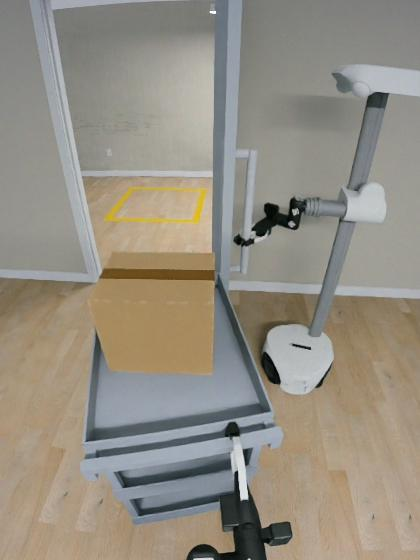

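Scene clock: 1514.83 s.
move: r2 moving
r1: as last shown
r1.lidar_m: 0.44 0.38 0.53 1.09 2.05 1.42 1.32 1.23 0.82 0.76 0.78 0.50
r1.motor_effort: lift_m=+23(23) arm_m=-3(3) wheel_0=+19(19) wheel_1=-2(2) wheel_2=+11(11)
r1.servo_current: wrist_yaw_rad=104(111) wrist_pitch_rad=46(46) wrist_roll_rad=46(59) gripper_m=65(72)
r1.wrist_depth_mm: - - - 175 213 175 - / - - - 236 209 177 - / - - - 237 211 179 157 / 1255 - 521 181 212 175 152 / 1138 1078 525 178 213 177 156 / - - 182 171 201 178 160 / - 143 175 170 177 169 -
r2.base_odometry: x=-2.453 y=-0.023 heading=-2.662
r2.turned_by_wheels: +0.123
r2.turned_by_imu: +0.119
r2.base_tilt: forward=-0.7 right=+0.0
r2.lidar_m: 0.37 0.41 2.99 2.97 3.43 3.73 3.73 2.10 1.79 1.78 2.05 0.43
r2.base_status: rotate_rad moving
r2.joint_positions: lift_m=+0.677 arm_m=+0.000 wrist_yaw_rad=-0.012 wrist_pitch_rad=+0.002 wrist_roll_rad=+1.571 gripper_m=-0.029
r2.joint_status: not commanded
r2.measured_speeds: translate_m=-0.002 strafe_m=+0.000 rotate_rad=+0.473 lift_m=+0.000 arm_m=+0.000 wrist_yaw_rad=-0.003 wrist_pitch_rad=+0.000 wrist_roll_rad=+0.000
r2.motor_effort: lift_m=+17(17) arm_m=-1(4) wheel_0=-11(12) wheel_1=-6(8) wheel_2=-19(19)
r2.servo_current: wrist_yaw_rad=78(78) wrist_pitch_rad=46(46) wrist_roll_rad=39(52) gripper_m=85(91)
r2.hand_pose: x=+0.4582 y=-0.0908 z=+0.8547 quat_wxyz=(+0.707, +0.707, -0.003, -0.005) (m; r2's base frame)
r2.wrist_depth_mm: - - - - - 1537 904 / - - 991 174 174 1464 1098 / - 891 904 173 233 239 239 / - - - 232 232 820 - / - 439 433 171 230 831 - / - 439 187 170 179 - - / - - 449 - 227 - -
pictures: none
No camera images: "cameras" was empty.

Scene clock: 1515.60 s.
earlier move: r2 done
r1.base_odometry: x=-2.932 y=-1.527 heading=+0.794
r1.turned_by_wheels: +0.000
r1.turned_by_imu: +0.000
r1.base_tilt: forward=-1.6 right=+1.2
r1.lidar_m: 0.42 0.36 0.58 1.11 2.06 1.41 1.32 1.20 0.82 0.75 0.79 0.49
r1.base_status: not commanded
r1.joint_positions: lift_m=+0.800 arm_m=+0.000 wrist_yaw_rad=+0.987 wrist_pitch_rad=+0.002 wrist_roll_rad=+0.000 gripper_m=-0.019
r1.joint_status: not commanded
r1.measured_speeds: all 0
r1.motor_effort: lift_m=+23(23) arm_m=-3(4) wheel_0=+19(20) wheel_1=-2(2) wheel_2=+11(11)
r1.servo_current: wrist_yaw_rad=98(117) wrist_pitch_rad=46(46) wrist_roll_rad=39(59) gripper_m=65(72)
r1.hand_pose: x=+0.4028 y=+0.1925 z=+0.9772 quat_wxyz=(+0.881, -0.001, +0.001, +0.474) (m; r1's base frame)
r1.wrist_depth_mm: - - - 175 213 176 - / - - - 236 209 176 - / - - - 237 211 178 158 / 1205 - 574 181 213 175 152 / 1118 1042 580 179 214 177 156 / - 750 180 172 202 178 160 / - 151 175 170 177 169 -
r2.base_odometry: x=-2.454 y=-0.024 heading=-2.557
r2.turned_by_wheels: +0.106
r2.turned_by_imu: +0.103
r2.base_tilt: forward=-0.7 right=+0.1
r2.lidar_m: 0.41 0.44 2.96 3.01 3.68 3.71 3.18 1.97 1.77 1.76 1.26 0.41
r2.base_status: done
r2.joint_positions: lift_m=+0.677 arm_m=+0.000 wrist_yaw_rad=-0.003 wrist_pitch_rad=+0.002 wrist_roll_rad=+1.571 gripper_m=-0.029
r2.joint_status: not commanded
r2.measured_speeds: all 0
r2.motor_effort: lift_m=+17(17) arm_m=+4(4) wheel_0=-7(12) wheel_1=-5(8) wheel_2=-2(19)
r2.servo_current: wrist_yaw_rad=46(78) wrist_pitch_rad=46(52) wrist_roll_rad=46(59) gripper_m=85(91)
r2.hand_pose: x=+0.4590 y=-0.0882 z=+0.8547 quat_wxyz=(+0.707, +0.707, +0.000, -0.002) (m; r2's base frame)
r2.wrist_depth_mm: - - 904 147 147 1464 1160 / - 809 831 151 210 213 214 / - - 627 156 216 - - / - 439 433 161 221 831 - / - 459 449 166 228 842 - / - - 186 171 179 - - / - - 517 - 240 1708 -
wait: 0.77 of 5 s (r2 has come to rest)
pictures: r2_head_camera
Images, in order (width x height): r2_head_camera 420x560.

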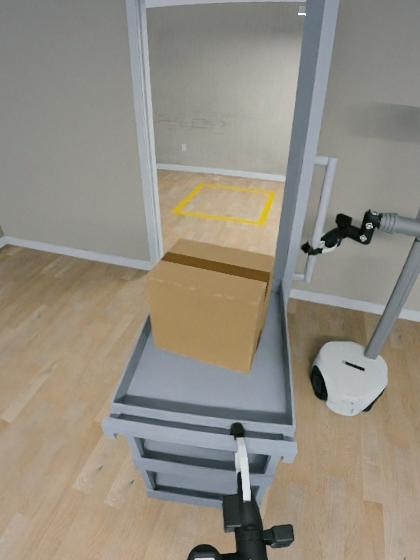

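Call:
move:
  blocking: false
  r2: {"joints":{"gripper_m":0.08}}
  cameras: []

Call:
wait:
  seconds: 2
  cameras: []

Call:
move:
  blocking: false
  r2: {"base":{"strafe_m":0.085},"pace":"slow"}
  cameras: []

Call:
wait:
  seconds: 3
  cameras: ["r2_head_camera","r2_head_right_camera"]

Scene clock: 1523.73 s.
move: r2 moving
r1: as last shown
r1.lidar_m: 0.42 0.35 0.55 1.08 2.06 1.41 1.31 1.22 0.83 0.77 0.77 0.49
r1.servo_current: wrist_yaw_rad=91(98) wrist_pitch_rad=46(52) wrist_roll_rad=52(59) gripper_m=72(72)
r1.wrist_depth_mm: - - - 175 214 176 - / - - - 236 208 177 - / - - - 238 212 179 158 / 1229 - 569 180 212 175 152 / 1118 1078 574 178 214 177 156 / - 741 180 172 202 177 160 / - 151 175 170 177 168 -
r2.base_odometry: x=-2.454 y=-0.024 heading=-2.557
r2.turned_by_wheels: +0.000
r2.turned_by_imu: +0.001
r2.base_tilt: forward=-0.8 right=+0.1
r2.lidar_m: 0.41 0.46 2.96 3.00 3.65 3.70 3.19 1.99 1.75 1.78 1.24 0.41
r2.base_status: not commanded
r2.joint_positions: lift_m=+0.677 arm_m=+0.000 wrist_yaw_rad=-0.003 wrist_pitch_rad=+0.002 wrist_roll_rad=+1.571 gripper_m=-0.003
r2.joint_status: gripper_m moving
r2.measured_speeds: translate_m=+0.000 strafe_m=+0.000 rotate_rad=+0.001 lift_m=+0.000 arm_m=+0.000 wrist_yaw_rad=-0.001 wrist_pitch_rad=+0.000 wrist_roll_rad=+0.000
r2.motor_effort: lift_m=+16(17) arm_m=+4(4) wheel_0=-7(8) wheel_1=-5(5) wheel_2=-2(3)
r2.servo_current: wrist_yaw_rad=46(52) wrist_pitch_rad=39(52) wrist_roll_rad=46(52) gripper_m=104(104)
r2.hand_pose: x=+0.4590 y=-0.0882 z=+0.8547 quat_wxyz=(+0.707, +0.707, +0.000, -0.002) (m; r2's base frame)
r2.wrist_depth_mm: - - 917 150 150 1464 1160 / - 831 820 153 213 216 219 / - - 627 158 216 - - / - 442 433 164 224 831 - / - 459 455 169 229 854 - / - - 189 173 183 - - / - - 517 - - - -
pictures: none
No camera images: "cameras" was empty.

Scene clock: 1525.03 s.
earlier move: r2 done
r1.base_odometry: x=-2.932 y=-1.527 heading=+0.794
r1.turned_by_wheels: +0.000
r1.turned_by_imu: +0.000
r1.base_tilt: forward=-1.6 right=+1.2
r1.lidar_m: 0.42 0.37 0.60 1.09 2.06 1.40 1.30 1.23 0.84 0.78 0.77 0.50
r1.base_status: not commanded
r1.joint_positions: lift_m=+0.800 arm_m=+0.000 wrist_yaw_rad=+0.987 wrist_pitch_rad=+0.002 wrist_roll_rad=+0.000 gripper_m=-0.019
r1.joint_status: not commanded
r1.measured_speeds: all 0
r1.motor_effort: lift_m=+23(23) arm_m=-3(4) wheel_0=+19(20) wheel_1=-2(2) wheel_2=+11(11)
r1.servo_current: wrist_yaw_rad=104(117) wrist_pitch_rad=46(52) wrist_roll_rad=59(59) gripper_m=65(72)
r1.hand_pose: x=+0.4028 y=+0.1925 z=+0.9772 quat_wxyz=(+0.881, -0.001, +0.001, +0.474) (m; r1's base frame)
r1.wrist_depth_mm: - - - 174 213 176 - / - - - 236 209 177 - / - - - 237 211 179 158 / 1205 - 591 180 213 175 152 / 1098 1042 597 178 214 177 156 / - 759 180 172 202 177 160 / - 157 175 170 177 169 -
r2.base_odometry: x=-2.453 y=-0.024 heading=-2.556
r2.turned_by_wheels: +0.000
r2.turned_by_imu: +0.001
r2.base_tilt: forward=-0.7 right=+0.1
r2.lidar_m: 0.42 0.49 2.97 2.99 3.64 3.70 3.19 1.99 1.76 1.78 1.28 0.43
r2.base_status: not commanded
r2.joint_positions: lift_m=+0.677 arm_m=+0.000 wrist_yaw_rad=-0.003 wrist_pitch_rad=+0.002 wrist_roll_rad=+1.571 gripper_m=+0.080
r2.joint_status: all done
r2.measured_speeds: all 0
r2.motor_effort: lift_m=+16(17) arm_m=+4(4) wheel_0=-4(8) wheel_1=-2(5) wheel_2=-2(3)
r2.servo_current: wrist_yaw_rad=52(59) wrist_pitch_rad=46(52) wrist_roll_rad=46(59) gripper_m=52(130)
r2.hand_pose: x=+0.4590 y=-0.0882 z=+0.8547 quat_wxyz=(+0.707, +0.707, +0.000, -0.002) (m; r2's base frame)
r2.wrist_depth_mm: - - - 156 156 1464 1160 / - 820 831 159 215 223 240 / - - 634 165 223 - - / - 449 442 227 230 842 - / - 477 462 175 236 854 - / - - 195 179 184 - - / - - 525 - 131 - -
wait: 1.30 of 2 s (r2 has come to rest)
pictures: none
No camera images: "cameras" was empty.

Scene clock: 1525.53 s.
move: r2 moving
r1: as last shown
r1.lidar_m: 0.43 0.38 0.59 1.16 2.06 1.42 1.32 1.21 0.82 0.74 0.78 0.50
r1.motor_effort: lift_m=+23(23) arm_m=-4(4) wheel_0=+19(19) wheel_1=-2(2) wheel_2=+11(11)
r1.servo_current: wrist_yaw_rad=111(111) wrist_pitch_rad=46(46) wrist_roll_rad=46(59) gripper_m=65(72)
r1.wrist_depth_mm: - - - 175 214 175 - / - - - 235 209 177 - / - - - 237 211 178 158 / 1255 - 585 180 213 175 152 / 1138 1078 603 178 213 177 156 / - 759 180 172 202 177 160 / - 158 175 170 177 168 -
r2.base_odometry: x=-2.446 y=-0.036 heading=-2.557
r2.turned_by_wheels: -0.001
r2.turned_by_imu: -0.001
r2.base_tilt: forward=-0.6 right=+0.1
r2.lidar_m: 0.41 0.48 2.97 2.97 3.66 3.70 3.23 2.02 1.78 1.79 1.27 0.41
r2.base_status: strafe_m moving
r2.joint_positions: lift_m=+0.677 arm_m=+0.000 wrist_yaw_rad=-0.005 wrist_pitch_rad=+0.002 wrist_roll_rad=+1.571 gripper_m=+0.080
r2.joint_status: not commanded
r2.measured_speeds: translate_m=+0.000 strafe_m=+0.055 rotate_rad=-0.002 lift_m=+0.000 arm_m=+0.000 wrist_yaw_rad=-0.013 wrist_pitch_rad=+0.000 wrist_roll_rad=+0.000
r2.motor_effort: lift_m=+17(17) arm_m=+4(4) wheel_0=-11(12) wheel_1=+8(9) wheel_2=+0(2)
r2.servo_current: wrist_yaw_rad=46(59) wrist_pitch_rad=39(39) wrist_roll_rad=39(59) gripper_m=59(59)
r2.hand_pose: x=+0.4588 y=-0.0888 z=+0.8547 quat_wxyz=(+0.707, +0.707, -0.001, -0.002) (m; r2's base frame)
r2.wrist_depth_mm: - - - 158 158 1464 1160 / - - 842 161 218 224 224 / - - - 168 224 - - / - 449 442 229 231 842 - / - 473 459 176 238 842 - / - - 195 180 185 - - / - - 521 - 131 - -
pictures: none
No camera images: "cameras" was empty.

Scene clock: 1527.03 s.
earlier move: r2 done
r1.base_odometry: x=-2.932 y=-1.527 heading=+0.794
r1.turned_by_wheels: +0.000
r1.turned_by_imu: +0.000
r1.base_tilt: forward=-1.6 right=+1.2
r1.lidar_m: 0.42 0.38 0.59 1.24 2.05 1.40 1.30 1.22 0.82 0.75 0.78 0.49
r1.base_status: not commanded
r1.joint_positions: lift_m=+0.800 arm_m=+0.000 wrist_yaw_rad=+0.987 wrist_pitch_rad=+0.002 wrist_roll_rad=+0.000 gripper_m=-0.019
r1.joint_status: not commanded
r1.measured_speeds: all 0
r1.on_its_own: wrist_yaw_rad is at rest, and its servo_current (111 mA) is outside its rest range (0 to 104 mA)
r1.motor_effort: lift_m=+23(23) arm_m=-4(4) wheel_0=+19(20) wheel_1=-2(2) wheel_2=+11(11)
r1.servo_current: wrist_yaw_rad=111(117) wrist_pitch_rad=46(52) wrist_roll_rad=59(65) gripper_m=72(72)
r1.hand_pose: x=+0.4028 y=+0.1925 z=+0.9772 quat_wxyz=(+0.881, -0.001, +0.001, +0.474) (m; r1's base frame)
r1.wrist_depth_mm: - - - 175 213 176 - / - - - 236 209 177 - / - - - 238 211 179 158 / - - 640 180 212 175 152 / - 1160 609 177 213 177 156 / - - 180 172 202 178 160 / - 158 164 170 177 168 -
r2.base_odometry: x=-2.407 y=-0.094 heading=-2.556
r2.turned_by_wheels: +0.000
r2.turned_by_imu: +0.001
r2.base_tilt: forward=-0.7 right=+0.1
r2.lidar_m: 0.40 0.49 2.89 2.91 3.54 3.68 3.34 2.06 1.84 1.87 1.28 0.45
r2.base_status: done
r2.joint_positions: lift_m=+0.677 arm_m=+0.000 wrist_yaw_rad=-0.003 wrist_pitch_rad=+0.002 wrist_roll_rad=+1.571 gripper_m=+0.080
r2.joint_status: not commanded
r2.measured_speeds: all 0
r2.motor_effort: lift_m=+16(17) arm_m=+4(4) wheel_0=-4(12) wheel_1=+4(10) wheel_2=+0(2)
r2.servo_current: wrist_yaw_rad=46(59) wrist_pitch_rad=39(46) wrist_roll_rad=39(59) gripper_m=52(59)
r2.hand_pose: x=+0.4590 y=-0.0882 z=+0.8547 quat_wxyz=(+0.707, +0.707, +0.000, -0.002) (m; r2's base frame)
r2.wrist_depth_mm: - 831 820 172 225 1464 - / - - 615 229 232 820 - / - 449 442 182 239 842 - / - 480 466 187 247 854 - / - - 492 193 253 - - / - - 193 198 191 - - / - - - - - 1756 500
wait: 1.50 of 3 s (r2 has come to rest)
pictures: r2_head_camera, r2_head_right_camera
Images, in order (width x height): r2_head_camera 420x560, r2_head_right_camera 420x672.

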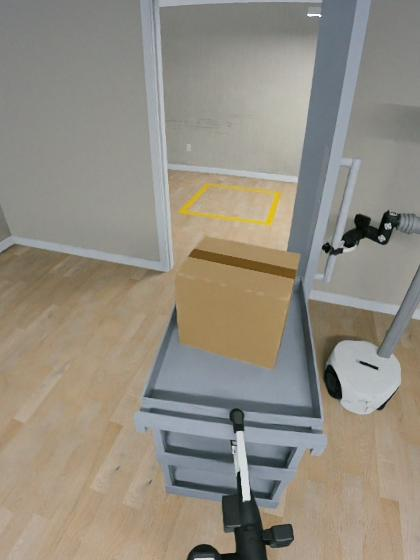

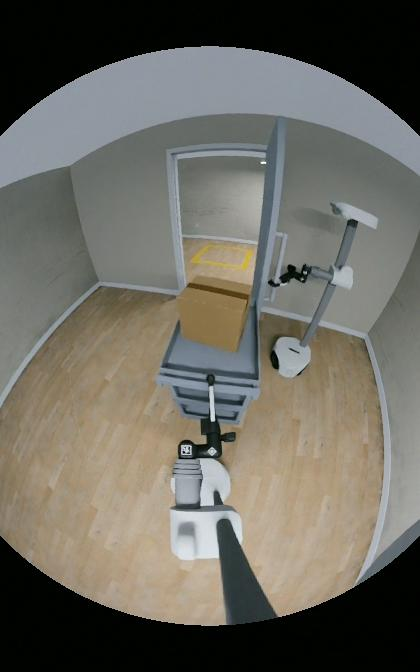

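Call:
move:
  blocking: false
  r2: {"joints":{"gripper_m":-0.03}}
  cameras: []

Call:
wait:
  seconds: 2
  cameras: []

Call:
move:
  blocking: false
  r2: {"base":{"translate_m":0.2,"strafe_m":-0.04},"pace":"slow"}
  cameras: []

Call:
wait:
  seconds: 4
  cameras: ["r2_head_camera"]

Scene clock: 1536.33 s.
move: r2 moving
r1.base_odometry: x=-2.932 y=-1.527 heading=+0.794
r1.turned_by_wheels: +0.000
r1.turned_by_imu: +0.000
r1.base_tilt: forward=-1.6 right=+1.2
r1.lidar_m: 0.41 0.37 0.59 1.24 2.06 1.41 1.30 1.22 0.81 0.75 0.77 0.48
r1.base_status: not commanded
r1.joint_positions: lift_m=+0.800 arm_m=+0.000 wrist_yaw_rad=+0.987 wrist_pitch_rad=+0.002 wrist_roll_rad=+0.000 gripper_m=-0.019
r1.joint_status: not commanded
r1.measured_speeds: all 0
r1.motor_effort: lift_m=+23(23) arm_m=-3(4) wheel_0=+19(19) wheel_1=-2(2) wheel_2=+11(11)
r1.servo_current: wrist_yaw_rad=98(111) wrist_pitch_rad=39(46) wrist_roll_rad=39(52) gripper_m=65(65)
r1.hand_pose: x=+0.4028 y=+0.1925 z=+0.9772 quat_wxyz=(+0.881, -0.001, +0.001, +0.474) (m; r1's base frame)
r1.wrist_depth_mm: - - - 175 213 176 - / - - - 236 209 177 - / - - - 238 211 178 158 / - - 647 180 212 176 152 / - 1182 615 178 215 176 156 / - - 180 172 202 177 160 / - 158 164 170 177 169 -
r2.base_odometry: x=-2.407 y=-0.094 heading=-2.556
r2.turned_by_wheels: +0.000
r2.turned_by_imu: +0.000
r2.base_tilt: forward=-0.7 right=+0.0
r2.lidar_m: 0.41 0.49 2.90 2.93 3.55 3.66 3.33 2.07 1.85 1.85 1.24 0.43
r2.base_status: not commanded
r2.joint_positions: lift_m=+0.677 arm_m=+0.000 wrist_yaw_rad=-0.003 wrist_pitch_rad=+0.002 wrist_roll_rad=+1.571 gripper_m=+0.062
r2.joint_status: gripper_m moving
r2.measured_speeds: all 0
r2.motor_effort: lift_m=+16(16) arm_m=+4(4) wheel_0=-4(4) wheel_1=+3(4) wheel_2=+0(1)
r2.servo_current: wrist_yaw_rad=46(59) wrist_pitch_rad=39(46) wrist_roll_rad=52(52) gripper_m=130(143)
r2.hand_pose: x=+0.4590 y=-0.0882 z=+0.8547 quat_wxyz=(+0.707, +0.707, +0.000, -0.002) (m; r2's base frame)
r2.wrist_depth_mm: - 820 820 172 226 1464 - / - - 609 229 233 809 - / - 449 445 182 239 820 - / - 477 466 187 247 842 - / - - 492 194 254 - - / - - 199 198 191 - - / - - - - - 1618 496
pictures: none
No camera images: "cameras" was empty.

Scene clock: 1537.63 s.
earlier move: r2 done
r1.base_odometry: x=-2.932 y=-1.527 heading=+0.794
r1.turned_by_wheels: +0.000
r1.turned_by_imu: +0.000
r1.base_tilt: forward=-1.6 right=+1.2
r1.lidar_m: 0.42 0.36 0.60 1.21 2.06 1.42 1.33 1.22 0.79 0.76 0.76 0.50
r1.base_status: not commanded
r1.joint_positions: lift_m=+0.800 arm_m=+0.000 wrist_yaw_rad=+0.987 wrist_pitch_rad=+0.002 wrist_roll_rad=+0.000 gripper_m=-0.019
r1.joint_status: not commanded
r1.measured_speeds: all 0
r1.on_its_own: wrist_yaw_rad is at rest, and its servo_current (111 mA) is outside its rest range (0 to 104 mA)
r1.motor_effort: lift_m=+23(23) arm_m=-3(4) wheel_0=+19(20) wheel_1=-2(2) wheel_2=+11(11)
r1.servo_current: wrist_yaw_rad=111(124) wrist_pitch_rad=39(46) wrist_roll_rad=39(59) gripper_m=65(72)
r1.hand_pose: x=+0.4028 y=+0.1925 z=+0.9772 quat_wxyz=(+0.881, -0.001, +0.001, +0.474) (m; r1's base frame)
r1.wrist_depth_mm: - - - 175 212 175 - / - - - 235 210 177 - / - - - 238 211 179 158 / - - 574 180 212 175 152 / - 1160 585 178 213 177 156 / - - 179 171 202 178 160 / - 151 175 170 177 169 -
r2.base_odometry: x=-2.407 y=-0.094 heading=-2.556
r2.turned_by_wheels: +0.000
r2.turned_by_imu: +0.000
r2.base_tilt: forward=-0.7 right=+0.1
r2.lidar_m: 0.43 0.47 2.90 2.93 3.54 3.67 3.29 2.05 1.83 1.85 1.25 0.44
r2.base_status: not commanded
r2.joint_positions: lift_m=+0.677 arm_m=+0.000 wrist_yaw_rad=-0.002 wrist_pitch_rad=+0.002 wrist_roll_rad=+1.571 gripper_m=-0.028
r2.joint_status: all done
r2.measured_speeds: all 0
r2.motor_effort: lift_m=+16(17) arm_m=+4(4) wheel_0=-4(4) wheel_1=+3(4) wheel_2=-1(1)
r2.servo_current: wrist_yaw_rad=52(59) wrist_pitch_rad=39(46) wrist_roll_rad=52(65) gripper_m=163(338)
r2.hand_pose: x=+0.4591 y=-0.0879 z=+0.8547 quat_wxyz=(+0.707, +0.707, +0.000, -0.001) (m; r2's base frame)
r2.wrist_depth_mm: - - 820 164 219 1499 591 / - - 574 169 225 809 - / - 442 430 174 232 831 - / - 477 462 179 239 842 - / - - 496 186 246 - - / - - 182 191 180 - - / - - - - 263 1661 517
wait: 1.30 of 2 s (r2 has come to rest)
pictures: none
No camera images: "cameras" was empty.

Scene clock: 1538.13 s.
move: r2 moving
r1.base_odometry: x=-2.932 y=-1.527 heading=+0.794
r1.turned_by_wheels: +0.000
r1.turned_by_imu: +0.000
r1.base_tilt: forward=-1.6 right=+1.2
r1.lidar_m: 0.42 0.37 0.59 1.23 2.04 1.41 1.30 1.22 0.80 0.76 0.77 0.47
r1.base_status: not commanded
r1.joint_positions: lift_m=+0.800 arm_m=+0.000 wrist_yaw_rad=+0.987 wrist_pitch_rad=+0.002 wrist_roll_rad=+0.000 gripper_m=-0.019
r1.joint_status: not commanded
r1.measured_speeds: all 0
r1.motor_effort: lift_m=+23(23) arm_m=-3(4) wheel_0=+19(20) wheel_1=-2(2) wheel_2=+11(11)
r1.servo_current: wrist_yaw_rad=98(111) wrist_pitch_rad=33(46) wrist_roll_rad=33(72) gripper_m=65(72)
r1.hand_pose: x=+0.4028 y=+0.1925 z=+0.9772 quat_wxyz=(+0.881, -0.001, +0.001, +0.474) (m; r1's base frame)
r1.wrist_depth_mm: - - - 175 213 175 - / - - - 236 210 177 - / - - - 237 212 179 158 / - - 585 180 212 175 153 / - 1118 585 179 213 177 156 / - - 179 171 202 177 160 / - 158 175 170 177 168 -
r2.base_odometry: x=-2.418 y=-0.099 heading=-2.556
r2.turned_by_wheels: +0.000
r2.turned_by_imu: +0.000
r2.base_tilt: forward=-0.7 right=+0.1
r2.lidar_m: 0.39 0.48 2.89 2.93 3.54 3.69 3.34 2.05 1.84 1.88 1.22 0.43
r2.base_status: translate_m moving; strafe_m moving
r2.joint_positions: lift_m=+0.677 arm_m=+0.000 wrist_yaw_rad=-0.002 wrist_pitch_rad=+0.002 wrist_roll_rad=+1.571 gripper_m=-0.028
r2.joint_status: not commanded
r2.measured_speeds: translate_m=+0.050 strafe_m=-0.010 rotate_rad=+0.002 lift_m=+0.000 arm_m=+0.000 wrist_yaw_rad=+0.000 wrist_pitch_rad=+0.000 wrist_roll_rad=+0.000
r2.motor_effort: lift_m=+16(16) arm_m=+4(4) wheel_0=+8(9) wheel_1=+4(6) wheel_2=-10(12)
r2.servo_current: wrist_yaw_rad=59(59) wrist_pitch_rad=46(46) wrist_roll_rad=52(59) gripper_m=130(169)
r2.hand_pose: x=+0.4591 y=-0.0879 z=+0.8547 quat_wxyz=(+0.707, +0.707, +0.000, -0.001) (m; r2's base frame)
r2.wrist_depth_mm: - - 809 156 211 1537 585 / - 1863 569 160 217 798 - / - 433 427 166 224 809 - / - 469 452 170 230 - - / - - 488 178 238 - - / - - 182 182 177 - - / - - - - - 1618 512
pictures: none
No camera images: "cameras" was empty.

Scene clock: 1540.93 s.
earlier move: r2 done
r1.base_odometry: x=-2.932 y=-1.527 heading=+0.794
r1.turned_by_wheels: +0.000
r1.turned_by_imu: +0.000
r1.base_tilt: forward=-1.6 right=+1.2
r1.lidar_m: 0.43 0.34 0.63 1.14 2.08 1.40 1.30 1.21 0.82 0.76 0.78 0.49
r1.base_status: not commanded
r1.joint_positions: lift_m=+0.800 arm_m=+0.000 wrist_yaw_rad=+0.987 wrist_pitch_rad=+0.002 wrist_roll_rad=+0.000 gripper_m=-0.019
r1.joint_status: not commanded
r1.measured_speeds: all 0
r1.motor_effort: lift_m=+23(23) arm_m=-3(4) wheel_0=+19(20) wheel_1=-2(2) wheel_2=+11(11)
r1.servo_current: wrist_yaw_rad=98(124) wrist_pitch_rad=39(46) wrist_roll_rad=59(72) gripper_m=65(72)
r1.hand_pose: x=+0.4028 y=+0.1925 z=+0.9772 quat_wxyz=(+0.881, -0.001, +0.001, +0.474) (m; r1's base frame)
r1.wrist_depth_mm: - - - 175 213 176 - / - - - 236 209 177 - / - - - 237 211 178 158 / - - - 180 212 174 152 / - 1078 976 178 213 177 156 / - 1042 180 172 202 177 160 / - 158 183 170 177 169 -
r2.base_odometry: x=-2.595 y=-0.171 heading=-2.557
r2.turned_by_wheels: +0.000
r2.turned_by_imu: +0.010
r2.base_tilt: forward=-0.7 right=+0.1
r2.lidar_m: 0.37 0.40 2.85 2.90 3.54 3.90 3.33 2.10 1.89 1.90 1.04 0.43
r2.base_status: done
r2.joint_positions: lift_m=+0.677 arm_m=+0.000 wrist_yaw_rad=-0.005 wrist_pitch_rad=+0.002 wrist_roll_rad=+1.571 gripper_m=-0.029
r2.joint_status: not commanded
r2.measured_speeds: all 0
r2.motor_effort: lift_m=+16(17) arm_m=+4(4) wheel_0=+4(15) wheel_1=+4(12) wheel_2=-9(19)
r2.servo_current: wrist_yaw_rad=39(65) wrist_pitch_rad=46(52) wrist_roll_rad=33(59) gripper_m=78(169)
r2.hand_pose: x=+0.4588 y=-0.0889 z=+0.8547 quat_wxyz=(+0.707, +0.707, -0.001, -0.003) (m; r2's base frame)
r2.wrist_depth_mm: - - 647 171 230 - - / 1661 - - 172 230 1618 - / 1661 - - 172 230 788 - / - 445 436 172 231 831 - / - 459 452 171 230 831 - / - - 186 171 180 - - / - - 484 - 230 - -
wait: 2.80 of 4 s (r2 has come to rest)
pictures: r2_head_camera
Images, in order (width x height): r2_head_camera 420x560.

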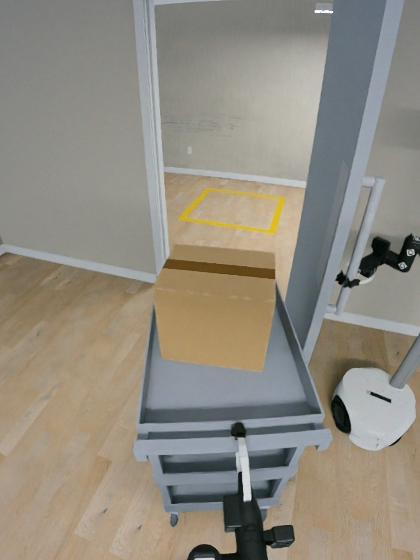

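Call:
move:
  blocking: false
  r2: {"base":{"translate_m":0.2,"strafe_m":-0.02},"pace":"slow"}
  cameras: []

Call:
wait:
  seconds: 4
  cameras: ["r2_head_camera"]

Scene clock: 1546.13 s.
move: r2 moving
r1: as last shown
r1.lidar_m: 0.43 0.37 0.64 1.12 2.07 1.43 1.31 1.22 0.82 0.74 0.75 0.49
r1.motor_effort: lift_m=+23(23) arm_m=-4(4) wheel_0=+19(20) wheel_1=-2(2) wheel_2=+11(11)
r1.servo_current: wrist_yaw_rad=111(111) wrist_pitch_rad=33(46) wrist_roll_rad=59(65) gripper_m=65(65)
r1.wrist_depth_mm: - - - 174 213 176 - / - - - 236 209 177 - / - - - 237 211 178 158 / - 1138 - 180 213 175 152 / - 1042 976 178 214 177 156 / - 1025 180 172 202 178 160 / - 151 179 170 177 169 -
r2.base_odometry: x=-2.606 y=-0.177 heading=-2.557
r2.turned_by_wheels: +0.000
r2.turned_by_imu: +0.000
r2.base_tilt: forward=-0.7 right=+0.1
r2.lidar_m: 0.38 0.37 2.86 2.90 3.54 3.89 3.35 2.09 1.89 1.90 1.05 0.44
r2.base_status: translate_m moving; strafe_m moving
r2.joint_positions: lift_m=+0.677 arm_m=+0.000 wrist_yaw_rad=-0.005 wrist_pitch_rad=+0.002 wrist_roll_rad=+1.571 gripper_m=-0.029
r2.joint_status: not commanded
r2.measured_speeds: translate_m=+0.048 strafe_m=-0.005 rotate_rad=-0.002 lift_m=+0.000 arm_m=+0.000 wrist_yaw_rad=+0.000 wrist_pitch_rad=+0.000 wrist_roll_rad=+0.000
r2.motor_effort: lift_m=+17(17) arm_m=+4(4) wheel_0=+5(9) wheel_1=+5(6) wheel_2=-13(16)
r2.servo_current: wrist_yaw_rad=59(59) wrist_pitch_rad=39(46) wrist_roll_rad=46(59) gripper_m=85(91)
r2.hand_pose: x=+0.4588 y=-0.0889 z=+0.8547 quat_wxyz=(+0.707, +0.707, -0.001, -0.003) (m; r2's base frame)
r2.wrist_depth_mm: - - - 173 233 - - / 1576 - - 233 232 1756 - / 1661 - - 173 232 778 - / - 445 436 172 230 820 - / - 455 449 171 230 820 - / - 473 185 172 180 - - / - - 484 - 229 - -
pictures: none
No camera images: "cameras" was empty.

Scene clock: 1548.93 s.
earlier move: r2 done
r1.base_odometry: x=-2.932 y=-1.527 heading=+0.794
r1.turned_by_wheels: +0.000
r1.turned_by_imu: +0.000
r1.base_tilt: forward=-1.6 right=+1.2
r1.lidar_m: 0.43 0.38 0.60 5.00 2.04 1.41 1.31 1.22 0.80 0.75 0.79 0.48
r1.base_status: not commanded
r1.joint_positions: lift_m=+0.800 arm_m=+0.000 wrist_yaw_rad=+0.987 wrist_pitch_rad=+0.002 wrist_roll_rad=+0.000 gripper_m=-0.019
r1.joint_status: not commanded
r1.measured_speeds: all 0
r1.on_its_own: wrist_yaw_rad is at rest, and its servo_current (124 mA) is outside its rest range (0 to 104 mA)
r1.motor_effort: lift_m=+23(23) arm_m=-3(4) wheel_0=+19(20) wheel_1=-2(2) wheel_2=+11(11)
r1.servo_current: wrist_yaw_rad=124(124) wrist_pitch_rad=46(52) wrist_roll_rad=52(72) gripper_m=65(72)
r1.hand_pose: x=+0.4028 y=+0.1925 z=+0.9772 quat_wxyz=(+0.881, -0.001, +0.001, +0.474) (m; r1's base frame)
r1.wrist_depth_mm: - - - 174 212 176 - / - - - 235 209 177 - / - - - 238 210 178 158 / - 991 - 180 212 175 152 / - 931 866 178 214 177 156 / - - 182 171 203 177 160 / - 157 182 170 177 168 -
r2.base_odometry: x=-2.773 y=-0.265 heading=-2.557
r2.turned_by_wheels: +0.000
r2.turned_by_imu: +0.000
r2.base_tilt: forward=-0.7 right=+0.0
r2.lidar_m: 0.37 0.36 2.81 2.84 3.45 4.07 3.41 2.14 1.94 1.95 0.91 0.46
r2.base_status: done
r2.joint_positions: lift_m=+0.677 arm_m=+0.000 wrist_yaw_rad=-0.005 wrist_pitch_rad=+0.002 wrist_roll_rad=+1.571 gripper_m=-0.029
r2.joint_status: not commanded
r2.measured_speeds: all 0
r2.motor_effort: lift_m=+16(17) arm_m=+4(4) wheel_0=+4(9) wheel_1=+4(7) wheel_2=-10(16)
r2.servo_current: wrist_yaw_rad=52(65) wrist_pitch_rad=46(46) wrist_roll_rad=52(65) gripper_m=85(91)
r2.hand_pose: x=+0.4588 y=-0.0889 z=+0.8547 quat_wxyz=(+0.707, +0.707, -0.001, -0.003) (m; r2's base frame)
r2.wrist_depth_mm: - - - 208 273 277 277 / - - - 257 263 1756 1205 / - - - 248 251 1808 - / - - 445 186 243 788 - / - 445 449 179 236 809 - / - 445 186 172 171 - - / - - 449 - 221 - -
wait: 2.80 of 4 s (r2 has come to rest)
pictures: r2_head_camera
Images, in order (width x height): r2_head_camera 420x560.

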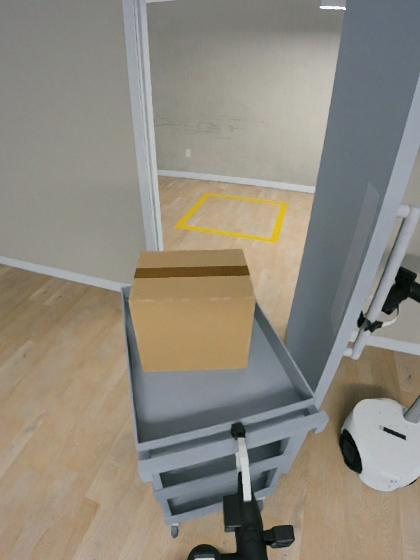

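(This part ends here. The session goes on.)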